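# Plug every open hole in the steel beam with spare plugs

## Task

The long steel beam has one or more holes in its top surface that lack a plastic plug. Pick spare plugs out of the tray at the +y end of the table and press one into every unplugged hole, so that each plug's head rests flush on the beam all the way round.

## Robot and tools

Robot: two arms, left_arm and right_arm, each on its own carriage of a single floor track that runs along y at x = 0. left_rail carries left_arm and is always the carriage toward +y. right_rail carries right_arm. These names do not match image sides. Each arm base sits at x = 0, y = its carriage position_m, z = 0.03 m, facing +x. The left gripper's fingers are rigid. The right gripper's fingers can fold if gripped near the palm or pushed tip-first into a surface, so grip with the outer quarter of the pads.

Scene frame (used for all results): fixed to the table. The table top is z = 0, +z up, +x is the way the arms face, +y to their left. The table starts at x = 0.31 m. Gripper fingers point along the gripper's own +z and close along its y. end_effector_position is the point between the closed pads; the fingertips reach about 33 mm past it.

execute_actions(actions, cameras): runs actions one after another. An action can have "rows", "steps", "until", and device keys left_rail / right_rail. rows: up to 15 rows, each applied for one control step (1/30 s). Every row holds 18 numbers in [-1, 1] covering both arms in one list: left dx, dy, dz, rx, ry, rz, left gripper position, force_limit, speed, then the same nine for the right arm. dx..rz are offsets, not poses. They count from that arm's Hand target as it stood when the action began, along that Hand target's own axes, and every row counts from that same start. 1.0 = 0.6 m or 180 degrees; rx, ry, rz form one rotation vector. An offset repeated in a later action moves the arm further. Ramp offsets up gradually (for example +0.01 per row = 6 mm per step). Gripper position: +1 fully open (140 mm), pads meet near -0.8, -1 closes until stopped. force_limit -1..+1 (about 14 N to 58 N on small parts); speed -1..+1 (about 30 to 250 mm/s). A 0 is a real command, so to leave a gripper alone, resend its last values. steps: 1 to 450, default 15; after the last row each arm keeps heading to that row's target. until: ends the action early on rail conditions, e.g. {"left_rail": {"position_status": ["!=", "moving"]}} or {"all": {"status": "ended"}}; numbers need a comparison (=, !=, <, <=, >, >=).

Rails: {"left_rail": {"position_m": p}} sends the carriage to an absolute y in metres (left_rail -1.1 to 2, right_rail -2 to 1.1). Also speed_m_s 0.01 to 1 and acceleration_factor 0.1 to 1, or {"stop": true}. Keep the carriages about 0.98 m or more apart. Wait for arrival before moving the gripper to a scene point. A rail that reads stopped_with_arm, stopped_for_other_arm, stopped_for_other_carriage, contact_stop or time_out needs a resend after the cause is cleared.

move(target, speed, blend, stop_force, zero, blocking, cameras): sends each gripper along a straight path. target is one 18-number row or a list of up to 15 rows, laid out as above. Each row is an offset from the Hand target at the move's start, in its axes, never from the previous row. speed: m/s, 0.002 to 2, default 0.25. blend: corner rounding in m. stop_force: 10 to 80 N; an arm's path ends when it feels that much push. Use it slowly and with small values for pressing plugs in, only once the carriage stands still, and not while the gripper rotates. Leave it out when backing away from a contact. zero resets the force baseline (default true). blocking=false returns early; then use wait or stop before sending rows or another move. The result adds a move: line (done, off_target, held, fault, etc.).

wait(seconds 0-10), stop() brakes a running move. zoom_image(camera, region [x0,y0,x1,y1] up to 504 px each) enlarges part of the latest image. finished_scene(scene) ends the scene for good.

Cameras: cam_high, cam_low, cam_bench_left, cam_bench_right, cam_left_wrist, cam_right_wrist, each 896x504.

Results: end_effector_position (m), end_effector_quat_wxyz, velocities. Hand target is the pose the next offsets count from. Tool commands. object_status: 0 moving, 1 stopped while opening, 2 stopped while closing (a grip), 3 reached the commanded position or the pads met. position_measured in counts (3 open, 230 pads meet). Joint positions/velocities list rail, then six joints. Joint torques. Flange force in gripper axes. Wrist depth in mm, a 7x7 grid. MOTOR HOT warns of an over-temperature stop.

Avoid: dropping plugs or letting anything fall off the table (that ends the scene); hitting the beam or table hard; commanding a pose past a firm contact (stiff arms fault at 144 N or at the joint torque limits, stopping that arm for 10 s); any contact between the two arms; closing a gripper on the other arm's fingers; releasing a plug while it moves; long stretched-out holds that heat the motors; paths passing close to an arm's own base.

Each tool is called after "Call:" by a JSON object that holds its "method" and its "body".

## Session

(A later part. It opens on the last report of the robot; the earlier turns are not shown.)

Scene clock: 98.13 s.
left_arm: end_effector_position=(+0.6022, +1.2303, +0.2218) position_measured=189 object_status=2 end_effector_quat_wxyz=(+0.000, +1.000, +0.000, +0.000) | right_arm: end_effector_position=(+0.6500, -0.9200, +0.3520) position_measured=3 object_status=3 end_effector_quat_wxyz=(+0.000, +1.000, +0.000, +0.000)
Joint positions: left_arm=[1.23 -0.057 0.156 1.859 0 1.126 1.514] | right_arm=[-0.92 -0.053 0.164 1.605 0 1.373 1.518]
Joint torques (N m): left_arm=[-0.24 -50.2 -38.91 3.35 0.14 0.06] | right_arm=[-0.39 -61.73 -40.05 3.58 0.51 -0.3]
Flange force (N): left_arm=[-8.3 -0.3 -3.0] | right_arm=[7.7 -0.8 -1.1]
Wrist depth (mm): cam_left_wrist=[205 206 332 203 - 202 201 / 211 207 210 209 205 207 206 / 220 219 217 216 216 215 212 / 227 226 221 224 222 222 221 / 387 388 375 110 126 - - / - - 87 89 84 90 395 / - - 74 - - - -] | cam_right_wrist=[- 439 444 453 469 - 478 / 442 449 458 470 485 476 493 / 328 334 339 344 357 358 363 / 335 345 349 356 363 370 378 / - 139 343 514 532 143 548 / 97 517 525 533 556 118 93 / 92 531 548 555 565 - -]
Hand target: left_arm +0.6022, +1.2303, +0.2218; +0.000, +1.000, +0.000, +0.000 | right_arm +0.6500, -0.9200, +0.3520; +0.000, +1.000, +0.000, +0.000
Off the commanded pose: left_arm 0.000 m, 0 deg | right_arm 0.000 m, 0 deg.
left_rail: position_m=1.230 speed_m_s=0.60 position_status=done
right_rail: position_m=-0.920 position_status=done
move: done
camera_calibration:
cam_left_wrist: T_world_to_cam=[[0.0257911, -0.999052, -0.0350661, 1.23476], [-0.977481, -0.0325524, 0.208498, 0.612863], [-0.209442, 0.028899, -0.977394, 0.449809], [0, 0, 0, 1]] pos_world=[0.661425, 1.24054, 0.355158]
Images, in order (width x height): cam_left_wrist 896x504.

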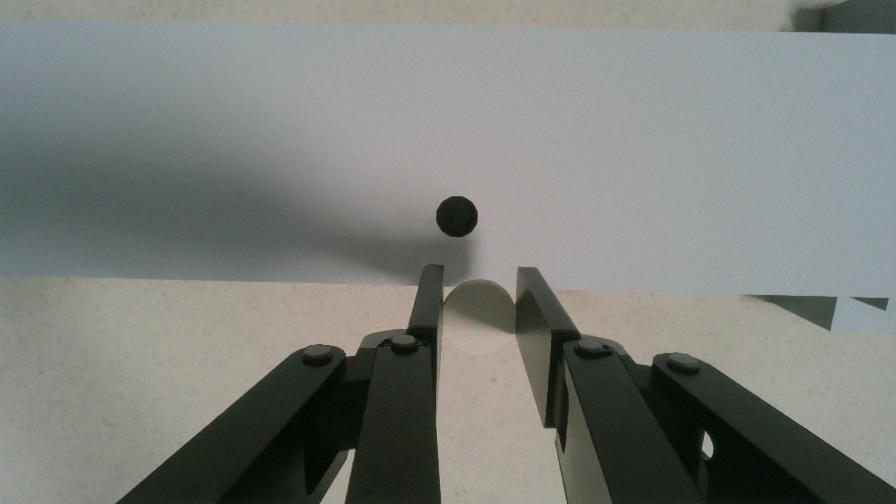

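Call:
{"method": "move", "body": {"target": [0.008,-0.0165,0.028,0,0,0,-1,-1,-1, 0,0,0,0,0,0,1,1,1], "speed": 0.1, "cameras": ["cam_left_wrist","cam_bench_left"]}}

Call:
{"method": "zoom_image", "body": {"camera": "cam_left_wrist", "region": [380, 180, 580, 380]}}

Call:
{"method": "zoom_image", "body": {"camera": "cam_bench_left", "region": [210, 200, 310, 300]}}

Scene clock: 113.77 s.
left_arm: end_effector_position=(+0.6070, +1.2402, +0.2050) position_measured=189 object_status=2 end_effector_quat_wxyz=(+0.000, +1.000, +0.000, +0.000) | right_arm: end_effector_position=(+0.6500, -0.9200, +0.3520) position_measured=3 object_status=3 end_effector_quat_wxyz=(+0.000, +1.000, +0.000, +0.000)
Joint positions: left_arm=[1.23 -0.04 0.176 1.869 0 1.096 1.531] | right_arm=[-0.92 -0.053 0.164 1.605 0 1.373 1.518]
Joint torques (N m): left_arm=[-0.12 -51.84 -38.88 3.28 0.14 0.05] | right_arm=[-0.14 -61.77 -40.11 3.6 0.47 -0.27]
Flange force (N): left_arm=[-8.7 0.5 -2.3] | right_arm=[7.4 -0.6 -0.7]
Wrist depth (mm): cam_left_wrist=[- 188 190 189 187 309 - / 198 195 194 193 192 191 193 / 200 202 200 199 198 197 196 / 210 208 208 206 208 203 - / 368 - 363 112 209 - 294 / - - 87 370 84 90 372 / - - 74 - - - 379] | cam_right_wrist=[434 437 458 454 466 469 474 / 441 314 453 466 474 436 499 / 329 333 336 345 351 359 364 / 338 345 350 357 365 369 377 / 346 128 513 521 520 144 536 / 97 129 532 540 554 118 92 / 92 533 546 568 570 568 -]
Hand target: left_arm +0.6070, +1.2402, +0.2050; +0.000, +1.000, +0.000, +0.000 | right_arm +0.6500, -0.9200, +0.3520; +0.000, +1.000, +0.000, +0.000
Off the commanded pose: left_arm 0.000 m, 0 deg | right_arm 0.000 m, 0 deg.
left_rail: position_m=1.230 speed_m_s=0.60 position_status=done
right_rail: position_m=-0.920 position_status=done
move: done
camera_calibration:
cam_left_wrist: T_world_to_cam=[[0.0257489, -0.999046, -0.0352613, 1.24402], [-0.977482, -0.0325518, 0.208491, 0.621382], [-0.20944, 0.0290989, -0.977388, 0.433855], [0, 0, 0, 1]] pos_world=[0.666225, 1.25044, 0.338358]
Images, in order (width x height): cam_bench_left 896x504, cam_left_wrist 896x504.

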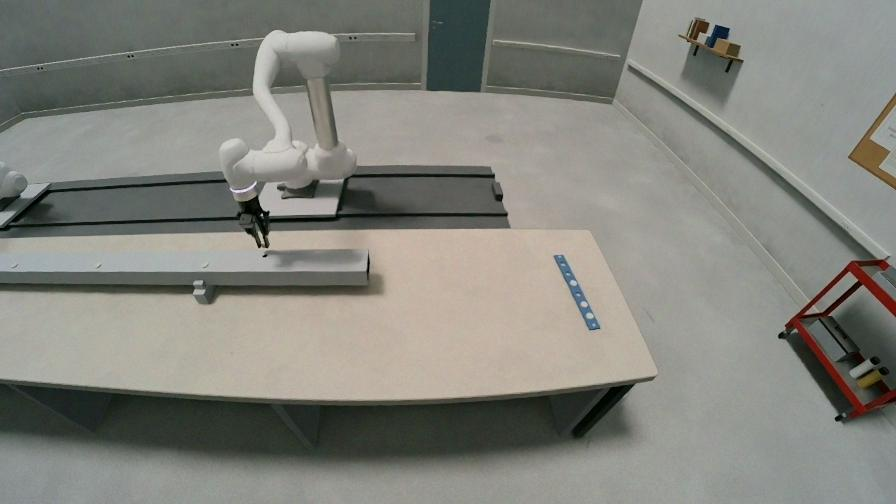

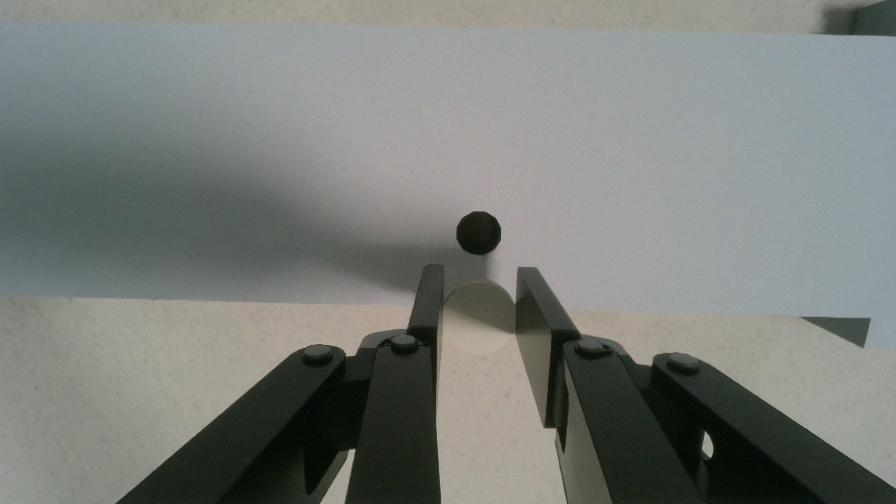

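Scaled by 2.520 from the camera's 896x504 image, which has a finer 1280x720 frame.

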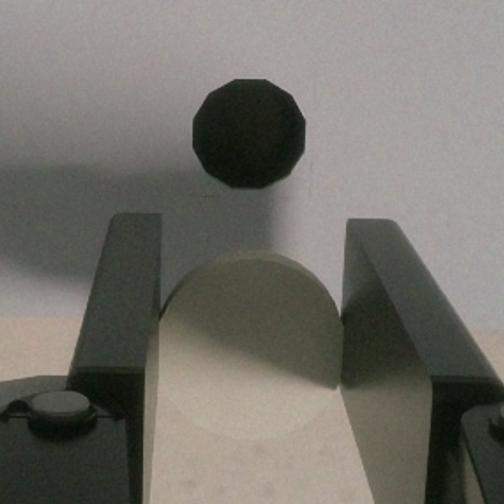

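Scaled by 5.040 from the camera's 896x504 image, which has a finer 1280x720 frame.

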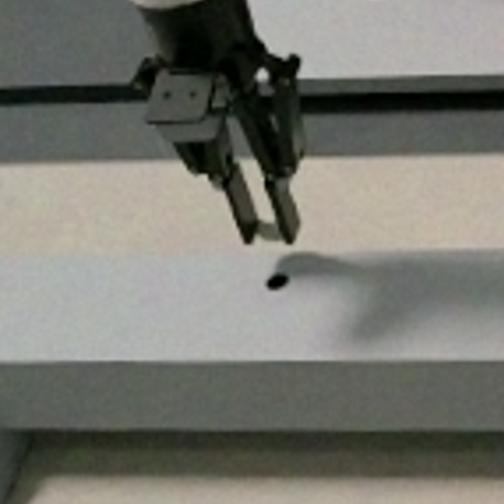

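Call:
{"method": "move", "body": {"target": [0.0438,0.0,0,0,0,0,-1,-1,-1, 0,0,0,0,0,0,1,1,1], "speed": 0.1, "cameras": []}}

Call:
{"method": "move", "body": {"target": [0,0,0.05,0,0,0,-1,-1,-1, 0,0,0,0,0,0,1,1,1], "speed": 0.01, "stop_force": 12, "cameras": ["cam_left_wrist","cam_bench_left"]}}

Call:
{"method": "zoom_image", "body": {"camera": "cam_left_wrist", "region": [380, 180, 580, 380]}}

Call:
{"method": "zoom_image", "body": {"camera": "cam_bench_left", "region": [210, 200, 310, 300]}}

Scene clock: 128.97 s.
left_arm: end_effector_position=(+0.6333, +1.2402, +0.2050) position_measured=189 object_status=2 end_effector_quat_wxyz=(+0.000, +1.000, +0.000, +0.000) | right_arm: end_effector_position=(+0.6500, -0.9200, +0.3520) position_measured=3 object_status=3 end_effector_quat_wxyz=(+0.000, +1.000, +0.000, +0.000)
Joint positions: left_arm=[1.23 -0.038 0.216 1.82 0 1.106 1.532] | right_arm=[-0.92 -0.053 0.164 1.605 0 1.373 1.518]
Joint torques (N m): left_arm=[-0.1 -55.45 -38.82 3.27 0.13 0.07] | right_arm=[-0.12 -61.52 -40.48 3.71 0.56 -0.22]
Flange force (N): left_arm=[-9.2 0.0 -2.8] | right_arm=[6.3 -0.5 0.0]
Wrist depth (mm): cam_left_wrist=[317 321 - 313 - 316 312 / - 193 195 194 318 193 192 / 202 202 202 199 - 195 201 / 210 208 208 205 205 206 203 / 220 216 214 174 126 211 212 / 378 - 87 89 84 90 - / - - 74 - - - -] | cam_right_wrist=[438 439 440 454 462 467 477 / 442 450 463 468 473 436 482 / 328 334 336 344 350 358 362 / 339 344 351 360 364 370 378 / 485 139 511 519 527 143 547 / 97 119 527 541 553 118 93 / 92 525 535 564 566 - -]
Hand target: left_arm +0.6333, +1.2402, +0.2050; +0.000, +1.000, +0.000, +0.000 | right_arm +0.6500, -0.9200, +0.3520; +0.000, +1.000, +0.000, +0.000
Off the commanded pose: left_arm 0.000 m, 0 deg | right_arm 0.000 m, 0 deg.
left_rail: position_m=1.230 speed_m_s=0.60 position_status=done
right_rail: position_m=-0.920 position_status=done
move: done
No camera images: "cameras" was empty.

Scene clock: 132.50 s.
left_arm: end_effector_position=(+0.6333, +1.2402, +0.1758) position_measured=189 object_status=2 end_effector_quat_wxyz=(+0.000, +1.000, +0.000, +0.000) | right_arm: end_effector_position=(+0.6500, -0.9200, +0.3520) position_measured=3 object_status=3 end_effector_quat_wxyz=(+0.000, +1.000, +0.000, +0.000)
Joint positions: left_arm=[1.23 -0.038 0.239 1.85 0 1.053 1.532] | right_arm=[-0.92 -0.053 0.164 1.605 0 1.373 1.518]
Joint torques (N m): left_arm=[3.19 -49.49 -31.65 4.88 0.22 0.07] | right_arm=[-0.8 -61.69 -40.35 3.62 0.51 -0.24]
Flange force (N): left_arm=[-8.3 5.5 -15.2] | right_arm=[6.9 -1.8 -0.2]
Wrist depth (mm): cam_left_wrist=[- 294 292 292 290 286 285 / 168 167 166 166 166 165 165 / 173 173 172 170 170 168 167 / 180 178 177 175 175 177 173 / 186 185 183 111 179 181 181 / 350 189 87 94 84 94 186 / - - 74 - - - 349] | cam_right_wrist=[430 439 445 452 460 469 480 / - 445 460 468 474 474 494 / 327 332 337 344 351 358 364 / 339 345 346 357 361 368 378 / 486 128 511 521 526 144 552 / 97 128 525 530 554 118 95 / 92 541 555 582 563 - -]
Hand target: left_arm +0.6333, +1.2402, +0.1758; +0.000, +1.000, +0.000, +0.000 (not the last commanded pose) | right_arm +0.6500, -0.9200, +0.3520; +0.000, +1.000, +0.000, +0.000
Off the commanded pose: left_arm 0.001 m, 0 deg | right_arm 0.000 m, 0 deg.
left_rail: position_m=1.230 speed_m_s=0.60 position_status=done
right_rail: position_m=-0.920 position_status=done
move: contact (left_arm)
camera_calibration:
cam_left_wrist: T_world_to_cam=[[0.0257768, -0.999049, -0.0351593, 1.24227], [-0.977522, -0.0325522, 0.208304, 0.653264], [-0.20925, 0.0289996, -0.977432, 0.410831], [0, 0, 0, 1]] pos_world=[0.692525, 1.25044, 0.309159]
Images, in order (width x height): cam_bench_left 896x504, cam_left_wrist 896x504.

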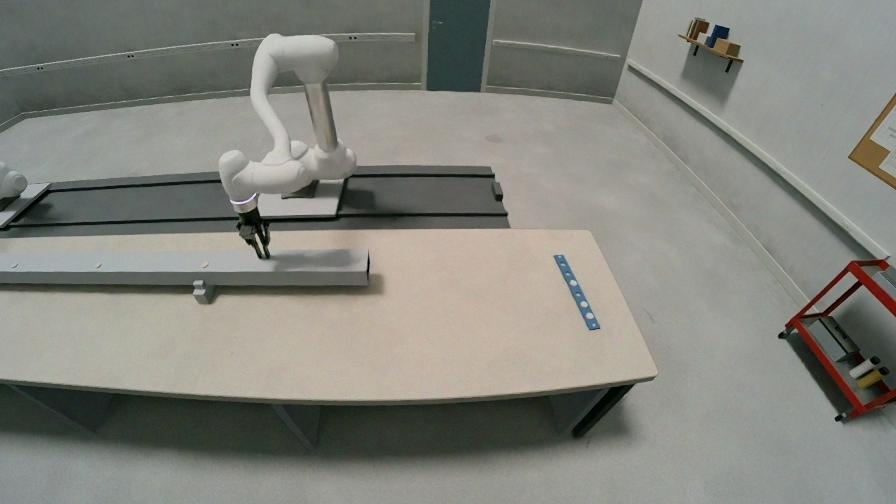

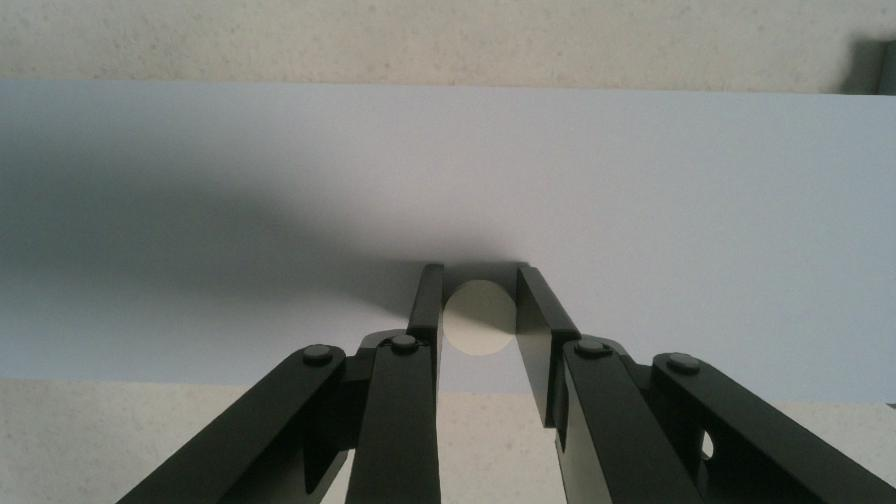

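Scaled by 2.520 from the camera's 896x504 image, which has a finer 1280x720 frame.

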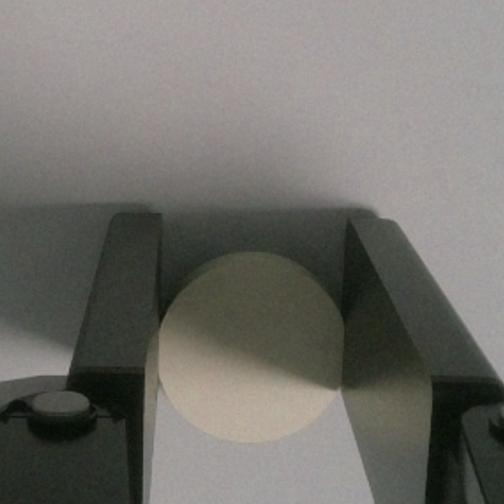

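Scaled by 5.040 from the camera's 896x504 image, which has a finer 1280x720 frame.

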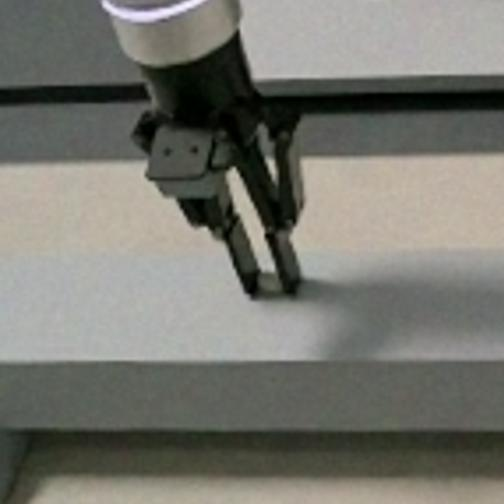

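Call:
{"method": "move", "body": {"target": [0,0,0.012,0,0,0,-1,-1,-1, 0,0,0,0,0,0,1,1,1], "speed": 0.01, "stop_force": 25, "zero": false, "cameras": ["cam_left_wrist"]}}

Call:
{"method": "zoom_image", "body": {"camera": "cam_left_wrist", "region": [380, 180, 580, 380]}}

Scene clock: 138.43 s.
left_arm: end_effector_position=(+0.6334, +1.2402, +0.1723) position_measured=189 object_status=2 end_effector_quat_wxyz=(+0.000, +1.000, +0.000, +0.000) | right_arm: end_effector_position=(+0.6500, -0.9200, +0.3520) position_measured=3 object_status=3 end_effector_quat_wxyz=(+0.000, +1.000, +0.000, +0.000)
Joint positions: left_arm=[1.23 -0.038 0.242 1.853 0 1.046 1.532] | right_arm=[-0.92 -0.053 0.164 1.605 0 1.373 1.518]
Joint torques (N m): left_arm=[8.62 -29.8 -20.73 7.52 -2.98 0.26] | right_arm=[-0.85 -61.67 -40.42 3.56 0.53 -0.4]
Flange force (N): left_arm=[-15.7 14.2 -48.3] | right_arm=[6.6 -2.1 -0.1]
Wrist depth (mm): cam_left_wrist=[290 291 286 287 - 285 - / 164 164 164 163 161 162 161 / - 169 168 167 166 166 165 / - 175 174 173 172 172 170 / - 180 178 113 177 178 176 / 347 186 87 94 84 94 - / - - 74 352 - - -] | cam_right_wrist=[431 436 449 446 458 469 482 / 444 450 481 469 474 473 492 / 328 331 338 344 350 358 366 / 339 343 350 357 362 369 378 / 488 139 510 520 527 143 549 / 97 140 531 539 553 118 93 / 97 550 552 572 574 563 -]
Hand target: left_arm +0.6334, +1.2402, +0.1723; +0.000, +1.000, +0.000, +0.000 (not the last commanded pose) | right_arm +0.6500, -0.9200, +0.3520; +0.000, +1.000, +0.000, +0.000
Off the commanded pose: left_arm 0.004 m, 0 deg | right_arm 0.000 m, 0 deg.
left_rail: position_m=1.230 speed_m_s=0.60 position_status=done
right_rail: position_m=-0.920 position_status=done
move: contact (left_arm)
camera_calibration:
cam_left_wrist: T_world_to_cam=[[0.0257815, -0.999049, -0.0351552, 1.24214], [-0.977547, -0.0325524, 0.208187, 0.654047], [-0.209134, 0.0289985, -0.977457, 0.407338], [0, 0, 0, 1]] pos_world=[0.692526, 1.25044, 0.305659]
Images, in order (width x height): cam_left_wrist 896x504.

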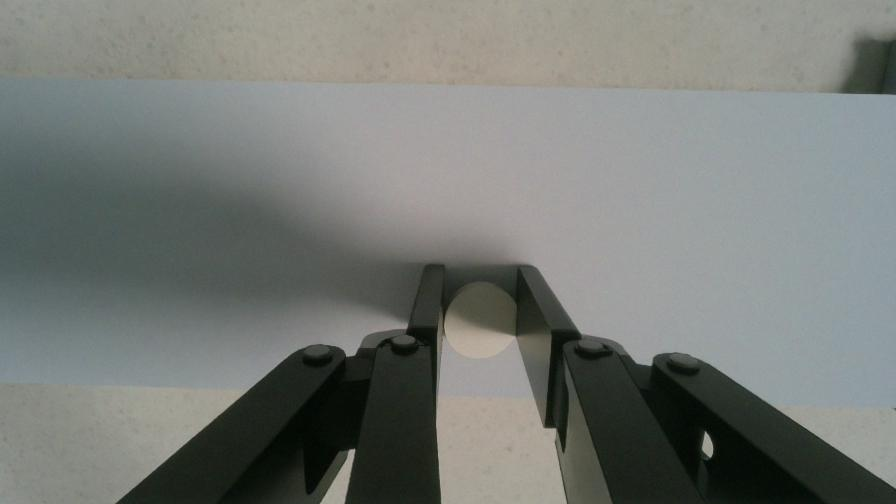

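Scaled by 2.520 from the camera's 896x504 image, which has a finer 1280x720 frame.

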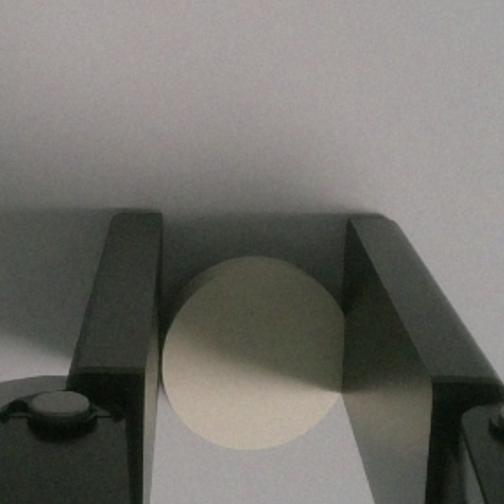

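Call:
{"method": "move", "body": {"target": [0,0,-0.004,0,0,0,-1,-1,-1, 0,0,0,0,0,0,1,1,1], "speed": 0.02, "cameras": []}}

Call:
{"method": "move", "body": {"target": [[0,0,0,0,0,0,-0.31,-1,-1, 0,0,0,0,0,0,1,1,1],[0,0,-0.08,0,0,0,-0.31,-1,-1, 0,0,0,0,0,0,1,1,1]], "speed": 0.1, "cameras": ["cam_left_wrist","cam_bench_left","cam_high"]}}

Call:
{"method": "zoom_image", "body": {"camera": "cam_left_wrist", "region": [380, 180, 580, 380]}}

Call:
{"method": "zoom_image", "body": {"camera": "cam_bench_left", "region": [210, 200, 310, 300]}}

Scene clock: 145.87 s.
left_arm: end_effector_position=(+0.6334, +1.2402, +0.1747) position_measured=189 object_status=2 end_effector_quat_wxyz=(+0.000, +1.000, +0.000, +0.000) | right_arm: end_effector_position=(+0.6500, -0.9200, +0.3520) position_measured=3 object_status=3 end_effector_quat_wxyz=(+0.000, +1.000, +0.000, +0.000)
Joint positions: left_arm=[1.23 -0.038 0.24 1.851 0 1.051 1.532] | right_arm=[-0.92 -0.053 0.164 1.605 0 1.373 1.518]
Joint torques (N m): left_arm=[0.86 -56.93 -37.7 3.71 0.2 0.06] | right_arm=[-0.11 -61.39 -40.27 3.57 0.46 -0.37]
Flange force (N): left_arm=[-9.1 1.6 -3.4] | right_arm=[6.4 -0.6 -0.7]
Wrist depth (mm): cam_left_wrist=[- - 292 - 286 - 288 / 165 166 165 164 164 164 163 / 172 170 169 168 169 167 166 / 177 177 176 175 174 174 172 / 185 184 181 113 158 180 179 / 350 190 87 94 84 94 186 / - - 74 346 - - -] | cam_right_wrist=[434 440 447 458 461 467 483 / 442 447 459 471 470 435 492 / 328 333 338 345 350 358 365 / 339 344 349 357 363 371 378 / 340 139 511 - 526 144 547 / 97 119 532 508 550 118 92 / 97 543 549 550 565 573 -]
Hand target: left_arm +0.6334, +1.2402, +0.1747; +0.000, +1.000, +0.000, +0.000 | right_arm +0.6500, -0.9200, +0.3520; +0.000, +1.000, +0.000, +0.000
Off the commanded pose: left_arm 0.000 m, 0 deg | right_arm 0.000 m, 0 deg.
left_rail: position_m=1.230 speed_m_s=0.60 position_status=done
right_rail: position_m=-0.920 position_status=done
move: done
No camera images: "cameras" was empty.

Scene clock: 147.33 s.
left_arm: end_effector_position=(+0.6333, +1.2402, +0.2226) position_measured=168 object_status=3 end_effector_quat_wxyz=(+0.000, +1.000, +0.000, +0.000) | right_arm: end_effector_position=(+0.6500, -0.9200, +0.3520) position_measured=3 object_status=3 end_effector_quat_wxyz=(+0.000, +1.000, +0.000, +0.000)
Joint positions: left_arm=[1.23 -0.038 0.203 1.801 0 1.137 1.532] | right_arm=[-0.92 -0.053 0.164 1.605 0 1.373 1.518]
Joint torques (N m): left_arm=[-0.06 -54.7 -39.66 3.34 0.12 0.08] | right_arm=[-1.17 -61.78 -40.28 3.61 0.51 -0.29]
Flange force (N): left_arm=[-9.8 0.4 -2.3] | right_arm=[7.1 -2.4 -0.6]
Wrist depth (mm): cam_left_wrist=[- - - 330 331 325 330 / 210 214 213 212 213 336 284 / 225 219 218 215 215 217 212 / 229 227 224 222 222 222 222 / 234 233 117 231 161 229 228 / - 87 88 383 96 93 - / - 67 - - - 72 -] | cam_right_wrist=[433 438 446 453 469 466 474 / 443 452 459 464 473 478 490 / 330 332 335 344 351 357 362 / 338 344 348 357 362 370 378 / 489 132 507 520 525 134 548 / 97 119 530 540 548 118 95 / 92 542 550 554 585 579 -]
Hand target: left_arm +0.6334, +1.2402, +0.2227; +0.000, +1.000, +0.000, +0.000 | right_arm +0.6500, -0.9200, +0.3520; +0.000, +1.000, +0.000, +0.000
Off the commanded pose: left_arm 0.000 m, 0 deg | right_arm 0.000 m, 0 deg.
left_rail: position_m=1.230 speed_m_s=0.60 position_status=done
right_rail: position_m=-0.920 position_status=done
move: done
camera_calibration:
cam_left_wrist: T_world_to_cam=[[0.0257815, -0.999049, -0.0351552, 1.24401], [-0.977547, -0.0325524, 0.208187, 0.643558], [-0.209134, 0.0289985, -0.977457, 0.456599], [0, 0, 0, 1]] pos_world=[0.692526, 1.25054, 0.356059]
Images, in order (width x height): cam_high 896x504, cam_bench_left 896x504, cam_left_wrist 896x504.

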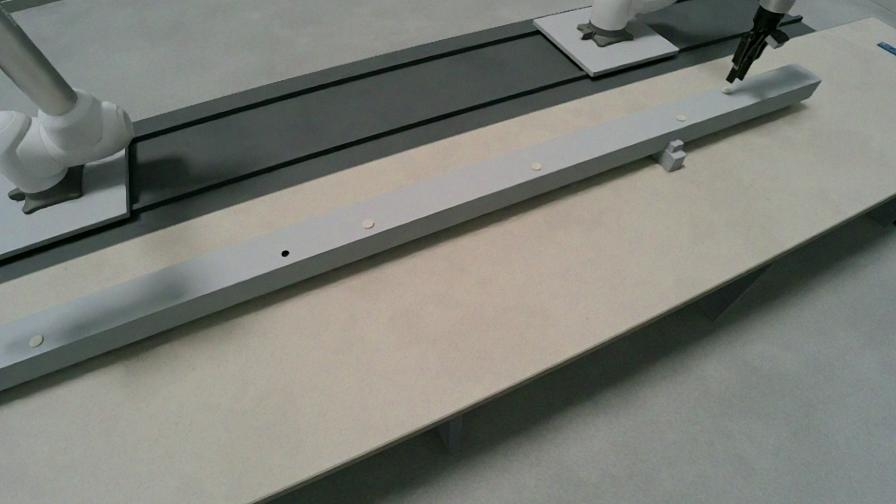

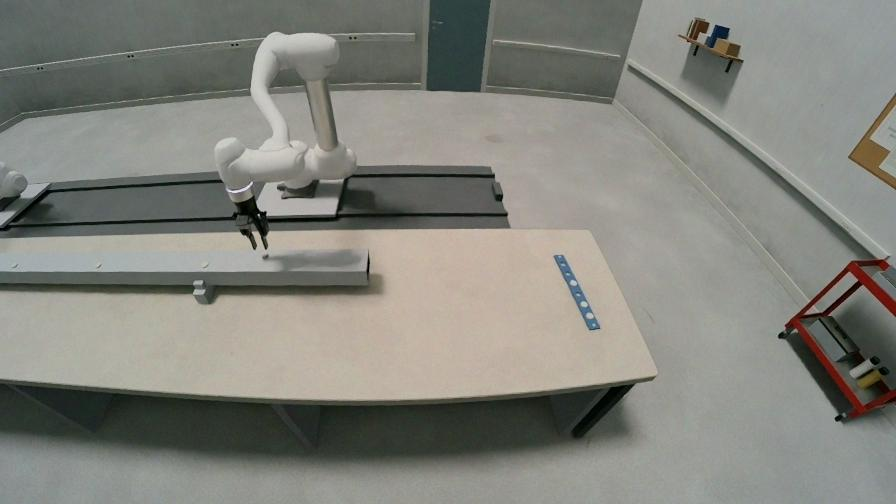

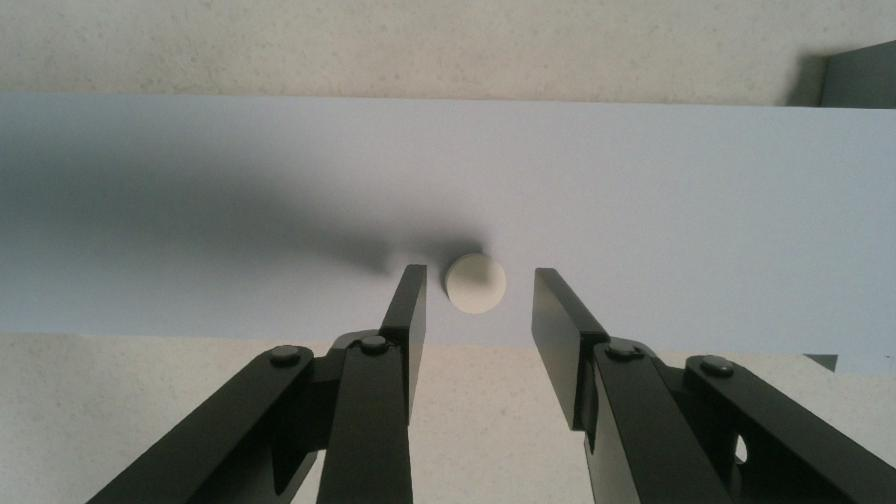

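Scaled by 2.520 from the camera's 896x504 image, which has a finer 1280x720 frame.

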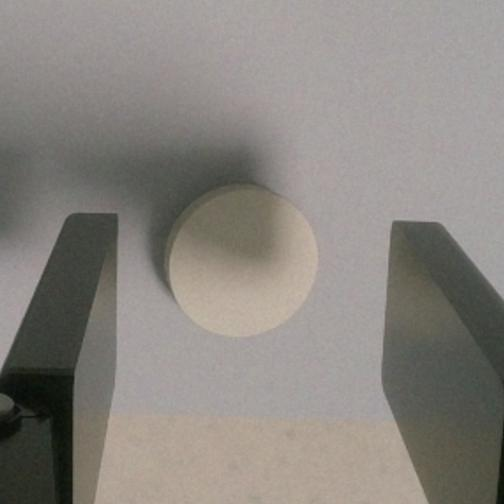

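Scaled by 5.040 from the camera's 896x504 image, which has a finer 1280x720 frame.

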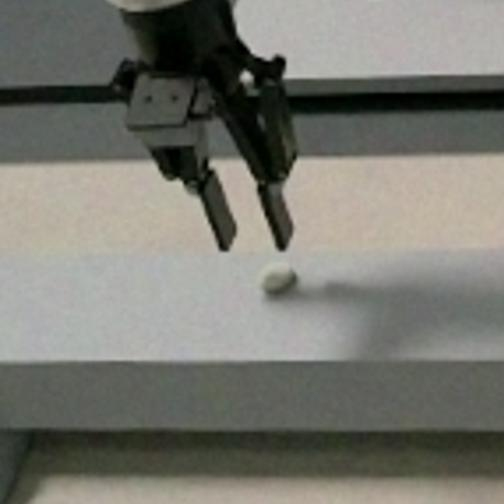

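Call:
{"method": "move", "body": {"target": [0,0,0,0,0,0,-1,-1,0, 0,0,0,0,0,0,1,1,1], "speed": 0.1, "cameras": ["cam_left_wrist"]}}

Call:
{"method": "move", "body": {"target": [0,0,0.05,0,0,0,-1,-1,0, 0,0,0,0,0,0,1,1,1], "speed": 0.1, "cameras": ["cam_left_wrist","cam_bench_left"]}}

Call:
{"method": "zoom_image", "body": {"camera": "cam_left_wrist", "region": [380, 180, 580, 380]}}

Call:
{"method": "zoom_image", "body": {"camera": "cam_bench_left", "region": [210, 200, 310, 300]}}

Scene clock: 154.17 s.
left_arm: end_effector_position=(+0.6334, +1.2402, +0.2227) position_measured=233 object_status=3 end_effector_quat_wxyz=(+0.000, +1.000, +0.000, +0.000) | right_arm: end_effector_position=(+0.6500, -0.9200, +0.3520) position_measured=3 object_status=3 end_effector_quat_wxyz=(+0.000, +1.000, +0.000, +0.000)
Joint positions: left_arm=[1.23 -0.038 0.203 1.801 0 1.137 1.532] | right_arm=[-0.92 -0.053 0.164 1.605 0 1.373 1.518]
Joint torques (N m): left_arm=[-0.32 -54.82 -39.58 3.36 0.15 0.06] | right_arm=[-0.85 -61.11 -40.42 3.58 0.58 -0.32]
Flange force (N): left_arm=[-9.6 -0.7 -2.4] | right_arm=[5.7 -1.7 -0.3]
Wrist depth (mm): cam_left_wrist=[337 335 336 333 - 329 - / 210 213 214 213 341 211 209 / 216 220 218 217 - 214 212 / - 224 - 224 226 223 222 / 394 - 234 136 229 233 229 / 404 - 83 90 89 - 392 / - - 71 - - - -] | cam_right_wrist=[431 442 443 455 451 468 478 / 441 449 458 467 479 471 491 / 328 332 339 344 351 357 365 / 337 344 350 356 361 370 377 / 345 139 510 520 530 144 550 / 97 119 510 541 548 118 93 / - 533 531 563 555 - -]
Hand target: left_arm +0.6334, +1.2402, +0.2227; +0.000, +1.000, +0.000, +0.000 | right_arm +0.6500, -0.9200, +0.3520; +0.000, +1.000, +0.000, +0.000
Off the commanded pose: left_arm 0.000 m, 0 deg | right_arm 0.000 m, 0 deg.
left_rail: position_m=1.230 speed_m_s=0.60 position_status=done
right_rail: position_m=-0.920 position_status=done
move: done
camera_calibration:
cam_left_wrist: T_world_to_cam=[[0.0257815, -0.999049, -0.0351552, 1.24391], [-0.977547, -0.0325524, 0.208187, 0.643554], [-0.209134, 0.0289985, -0.977457, 0.456602], [0, 0, 0, 1]] pos_world=[0.692526, 1.25044, 0.356059]
Images, in order (width x height): cam_left_wrist 896x504.

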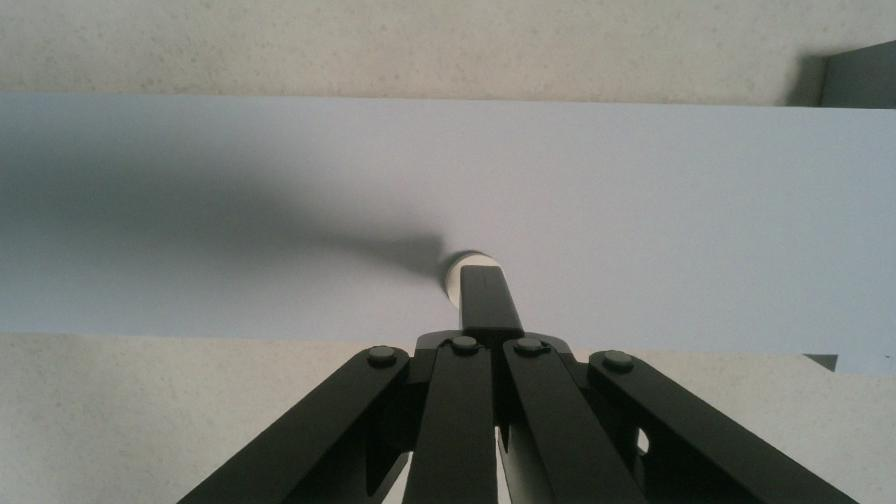

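Scene clock: 154.93 s.
left_arm: end_effector_position=(+0.6334, +1.2402, +0.1927) position_measured=233 object_status=3 end_effector_quat_wxyz=(+0.000, +1.000, +0.000, +0.000) | right_arm: end_effector_position=(+0.6500, -0.9200, +0.3520) position_measured=3 object_status=3 end_effector_quat_wxyz=(+0.000, +1.000, +0.000, +0.000)
Joint positions: left_arm=[1.23 -0.038 0.225 1.833 0 1.083 1.532] | right_arm=[-0.92 -0.053 0.164 1.605 0 1.373 1.518]
Joint torques (N m): left_arm=[-0.2 -56.36 -38.58 3.25 0.12 0.04] | right_arm=[-0.54 -61.32 -40.16 3.68 0.5 -0.33]
Flange force (N): left_arm=[-9.1 0.1 -2.8] | right_arm=[6.7 -1.3 -0.8]
Wrist depth (mm): cam_left_wrist=[- 307 - - 308 300 300 / 185 185 182 181 181 181 181 / 190 189 - 187 186 185 184 / 197 196 194 192 - 192 191 / - 203 202 137 197 199 199 / - - 83 90 89 202 206 / - - 71 - - - -] | cam_right_wrist=[433 436 445 447 462 468 476 / 442 449 462 465 475 475 489 / 328 333 337 344 352 356 365 / 337 345 350 359 363 370 378 / 485 139 495 518 522 144 539 / 97 516 535 537 542 118 95 / 92 539 544 559 578 - -]
Hand target: left_arm +0.6334, +1.2402, +0.1927; +0.000, +1.000, +0.000, +0.000 | right_arm +0.6500, -0.9200, +0.3520; +0.000, +1.000, +0.000, +0.000
Off the commanded pose: left_arm 0.000 m, 0 deg | right_arm 0.000 m, 0 deg.
left_rail: position_m=1.230 speed_m_s=0.60 position_status=done
right_rail: position_m=-0.920 position_status=done
move: done
camera_calibration:
cam_left_wrist: T_world_to_cam=[[0.0257794, -0.999049, -0.0351547, 1.24286], [-0.977547, -0.0325503, 0.208187, 0.649797], [-0.209133, 0.0289985, -0.977457, 0.427278], [0, 0, 0, 1]] pos_world=[0.692526, 1.25044, 0.326059]
Images, in order (width x height): cam_bench_left 896x504, cam_left_wrist 896x504.

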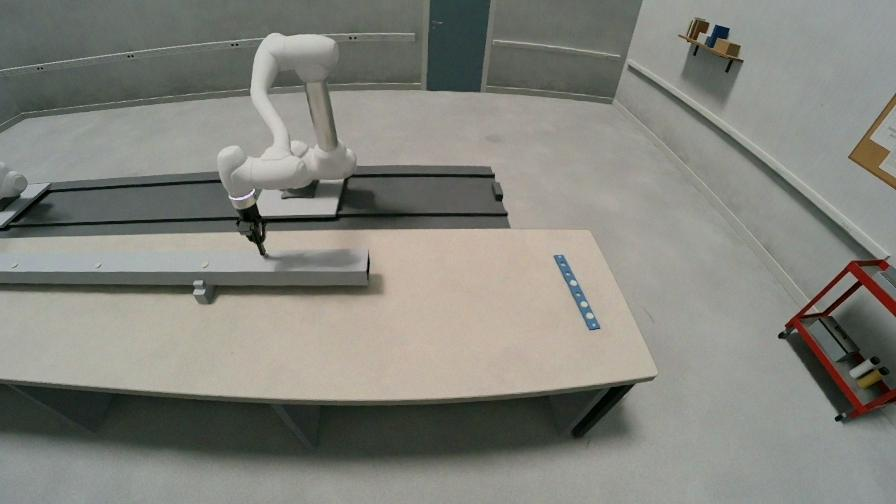

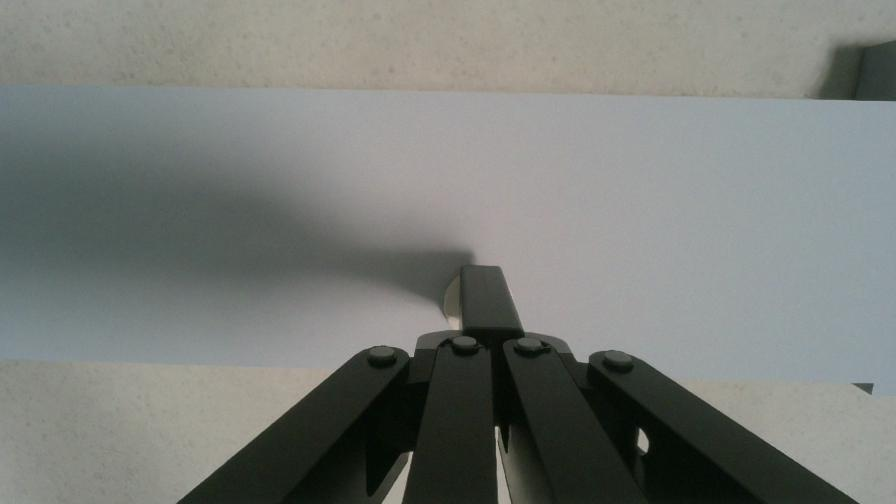

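Scaled by 2.520 from the camera's 896x504 image, which has a finer 1280x720 frame.

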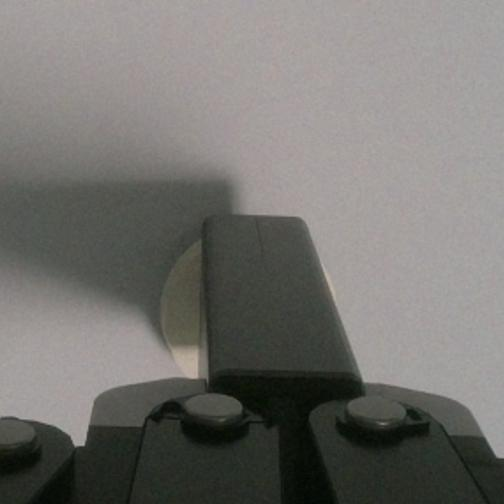

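Scaled by 5.040 from the camera's 896x504 image, which has a finer 1280x720 frame.

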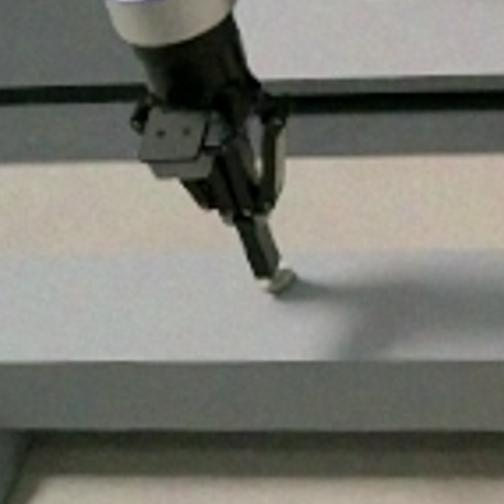

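Call:
{"method": "move", "body": {"target": [0,0,0.04,0,0,0,-1,-1,0, 0,0,0,0,0,0,1,1,1], "speed": 0.015, "stop_force": 45, "cameras": ["cam_left_wrist","cam_bench_left"]}}

Call:
{"method": "zoom_image", "body": {"camera": "cam_bench_left", "region": [210, 200, 310, 300]}}

Scene clock: 159.17 s.
left_arm: end_effector_position=(+0.6334, +1.2402, +0.1769) position_measured=233 object_status=3 end_effector_quat_wxyz=(+0.000, +1.000, +0.000, +0.000) | right_arm: end_effector_position=(+0.6500, -0.9200, +0.3520) position_measured=3 object_status=3 end_effector_quat_wxyz=(+0.000, +1.000, +0.000, +0.000)
Joint positions: left_arm=[1.23 -0.038 0.238 1.849 0 1.055 1.532] | right_arm=[-0.92 -0.053 0.164 1.605 0 1.373 1.518]
Joint torques (N m): left_arm=[-0.58 -14.13 -14.56 3.36 -6.73 0.06] | right_arm=[-0.37 -61.68 -40.24 3.6 0.46 -0.27]
Flange force (N): left_arm=[-24.0 -0.5 -73.7] | right_arm=[7.1 -0.7 -0.6]
Wrist depth (mm): cam_left_wrist=[296 - - 290 305 288 280 / 170 293 168 167 167 166 166 / 175 174 172 172 173 170 169 / 181 180 179 177 177 175 176 / 187 187 186 137 182 184 181 / 356 354 83 90 89 347 188 / 363 - 71 - - - 352] | cam_right_wrist=[427 439 443 454 458 470 454 / 441 450 - - 473 472 495 / 327 332 338 343 351 357 363 / 339 347 349 357 364 368 377 / 486 132 354 520 528 143 546 / 97 513 539 543 552 118 93 / 92 539 546 560 573 577 -]
Hand target: left_arm +0.6334, +1.2402, +0.1768; +0.000, +1.000, +0.000, +0.000 (not the last commanded pose) | right_arm +0.6500, -0.9200, +0.3520; +0.000, +1.000, +0.000, +0.000
Off the commanded pose: left_arm 0.008 m, 0 deg | right_arm 0.000 m, 0 deg.
left_rail: position_m=1.230 speed_m_s=0.60 position_status=done
right_rail: position_m=-0.920 position_status=done
move: contact (left_arm)
camera_calibration:
cam_left_wrist: T_world_to_cam=[[0.0257872, -0.999049, -0.0351506, 1.2423], [-0.977588, -0.0325514, 0.207996, 0.653176], [-0.208943, 0.0289991, -0.977498, 0.411715], [0, 0, 0, 1]] pos_world=[0.692526, 1.25044, 0.31026]
Images, in order (width x height): cam_bench_left 896x504, cam_left_wrist 896x504.

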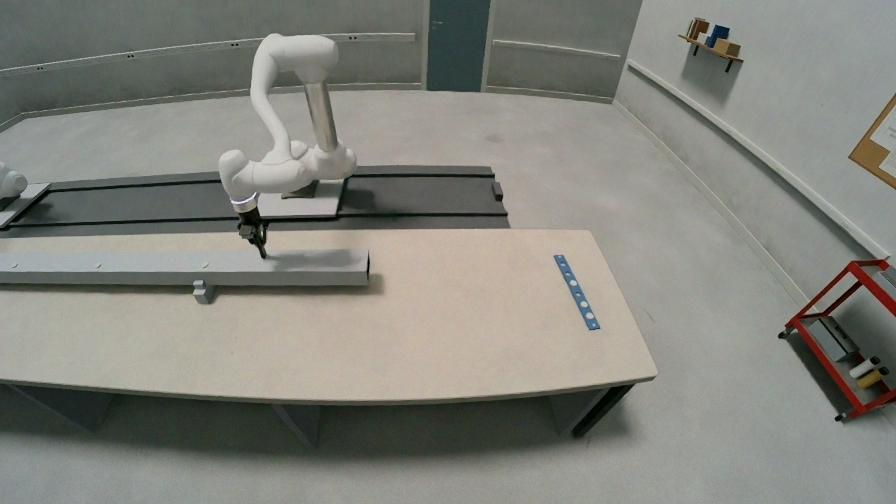

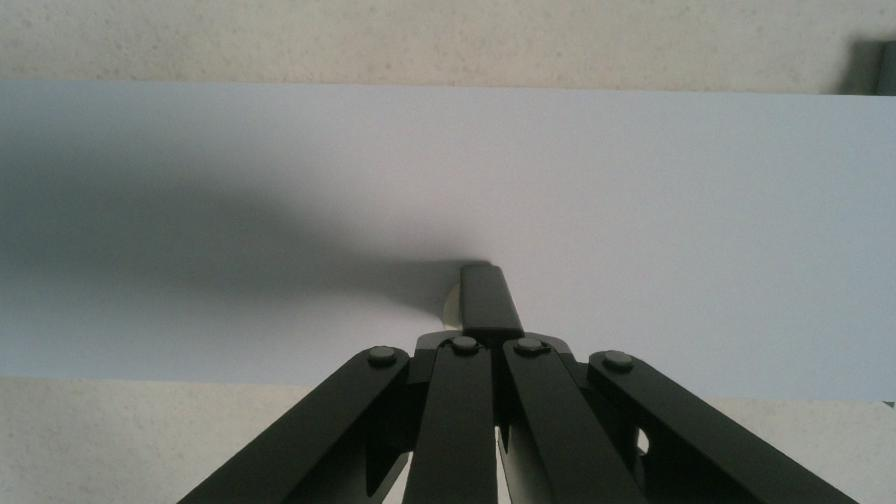

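Scaled by 5.040 from the camera's 896x504 image, which has a finer 1280x720 frame.

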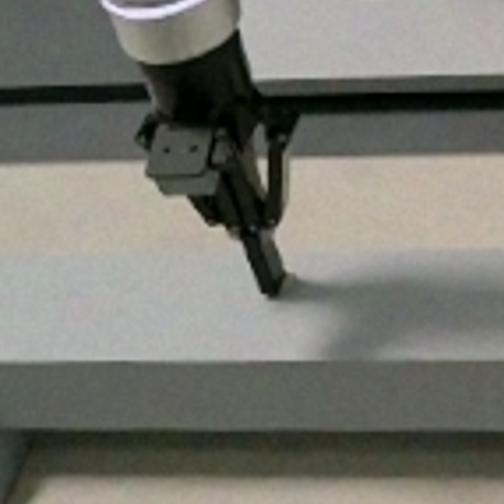

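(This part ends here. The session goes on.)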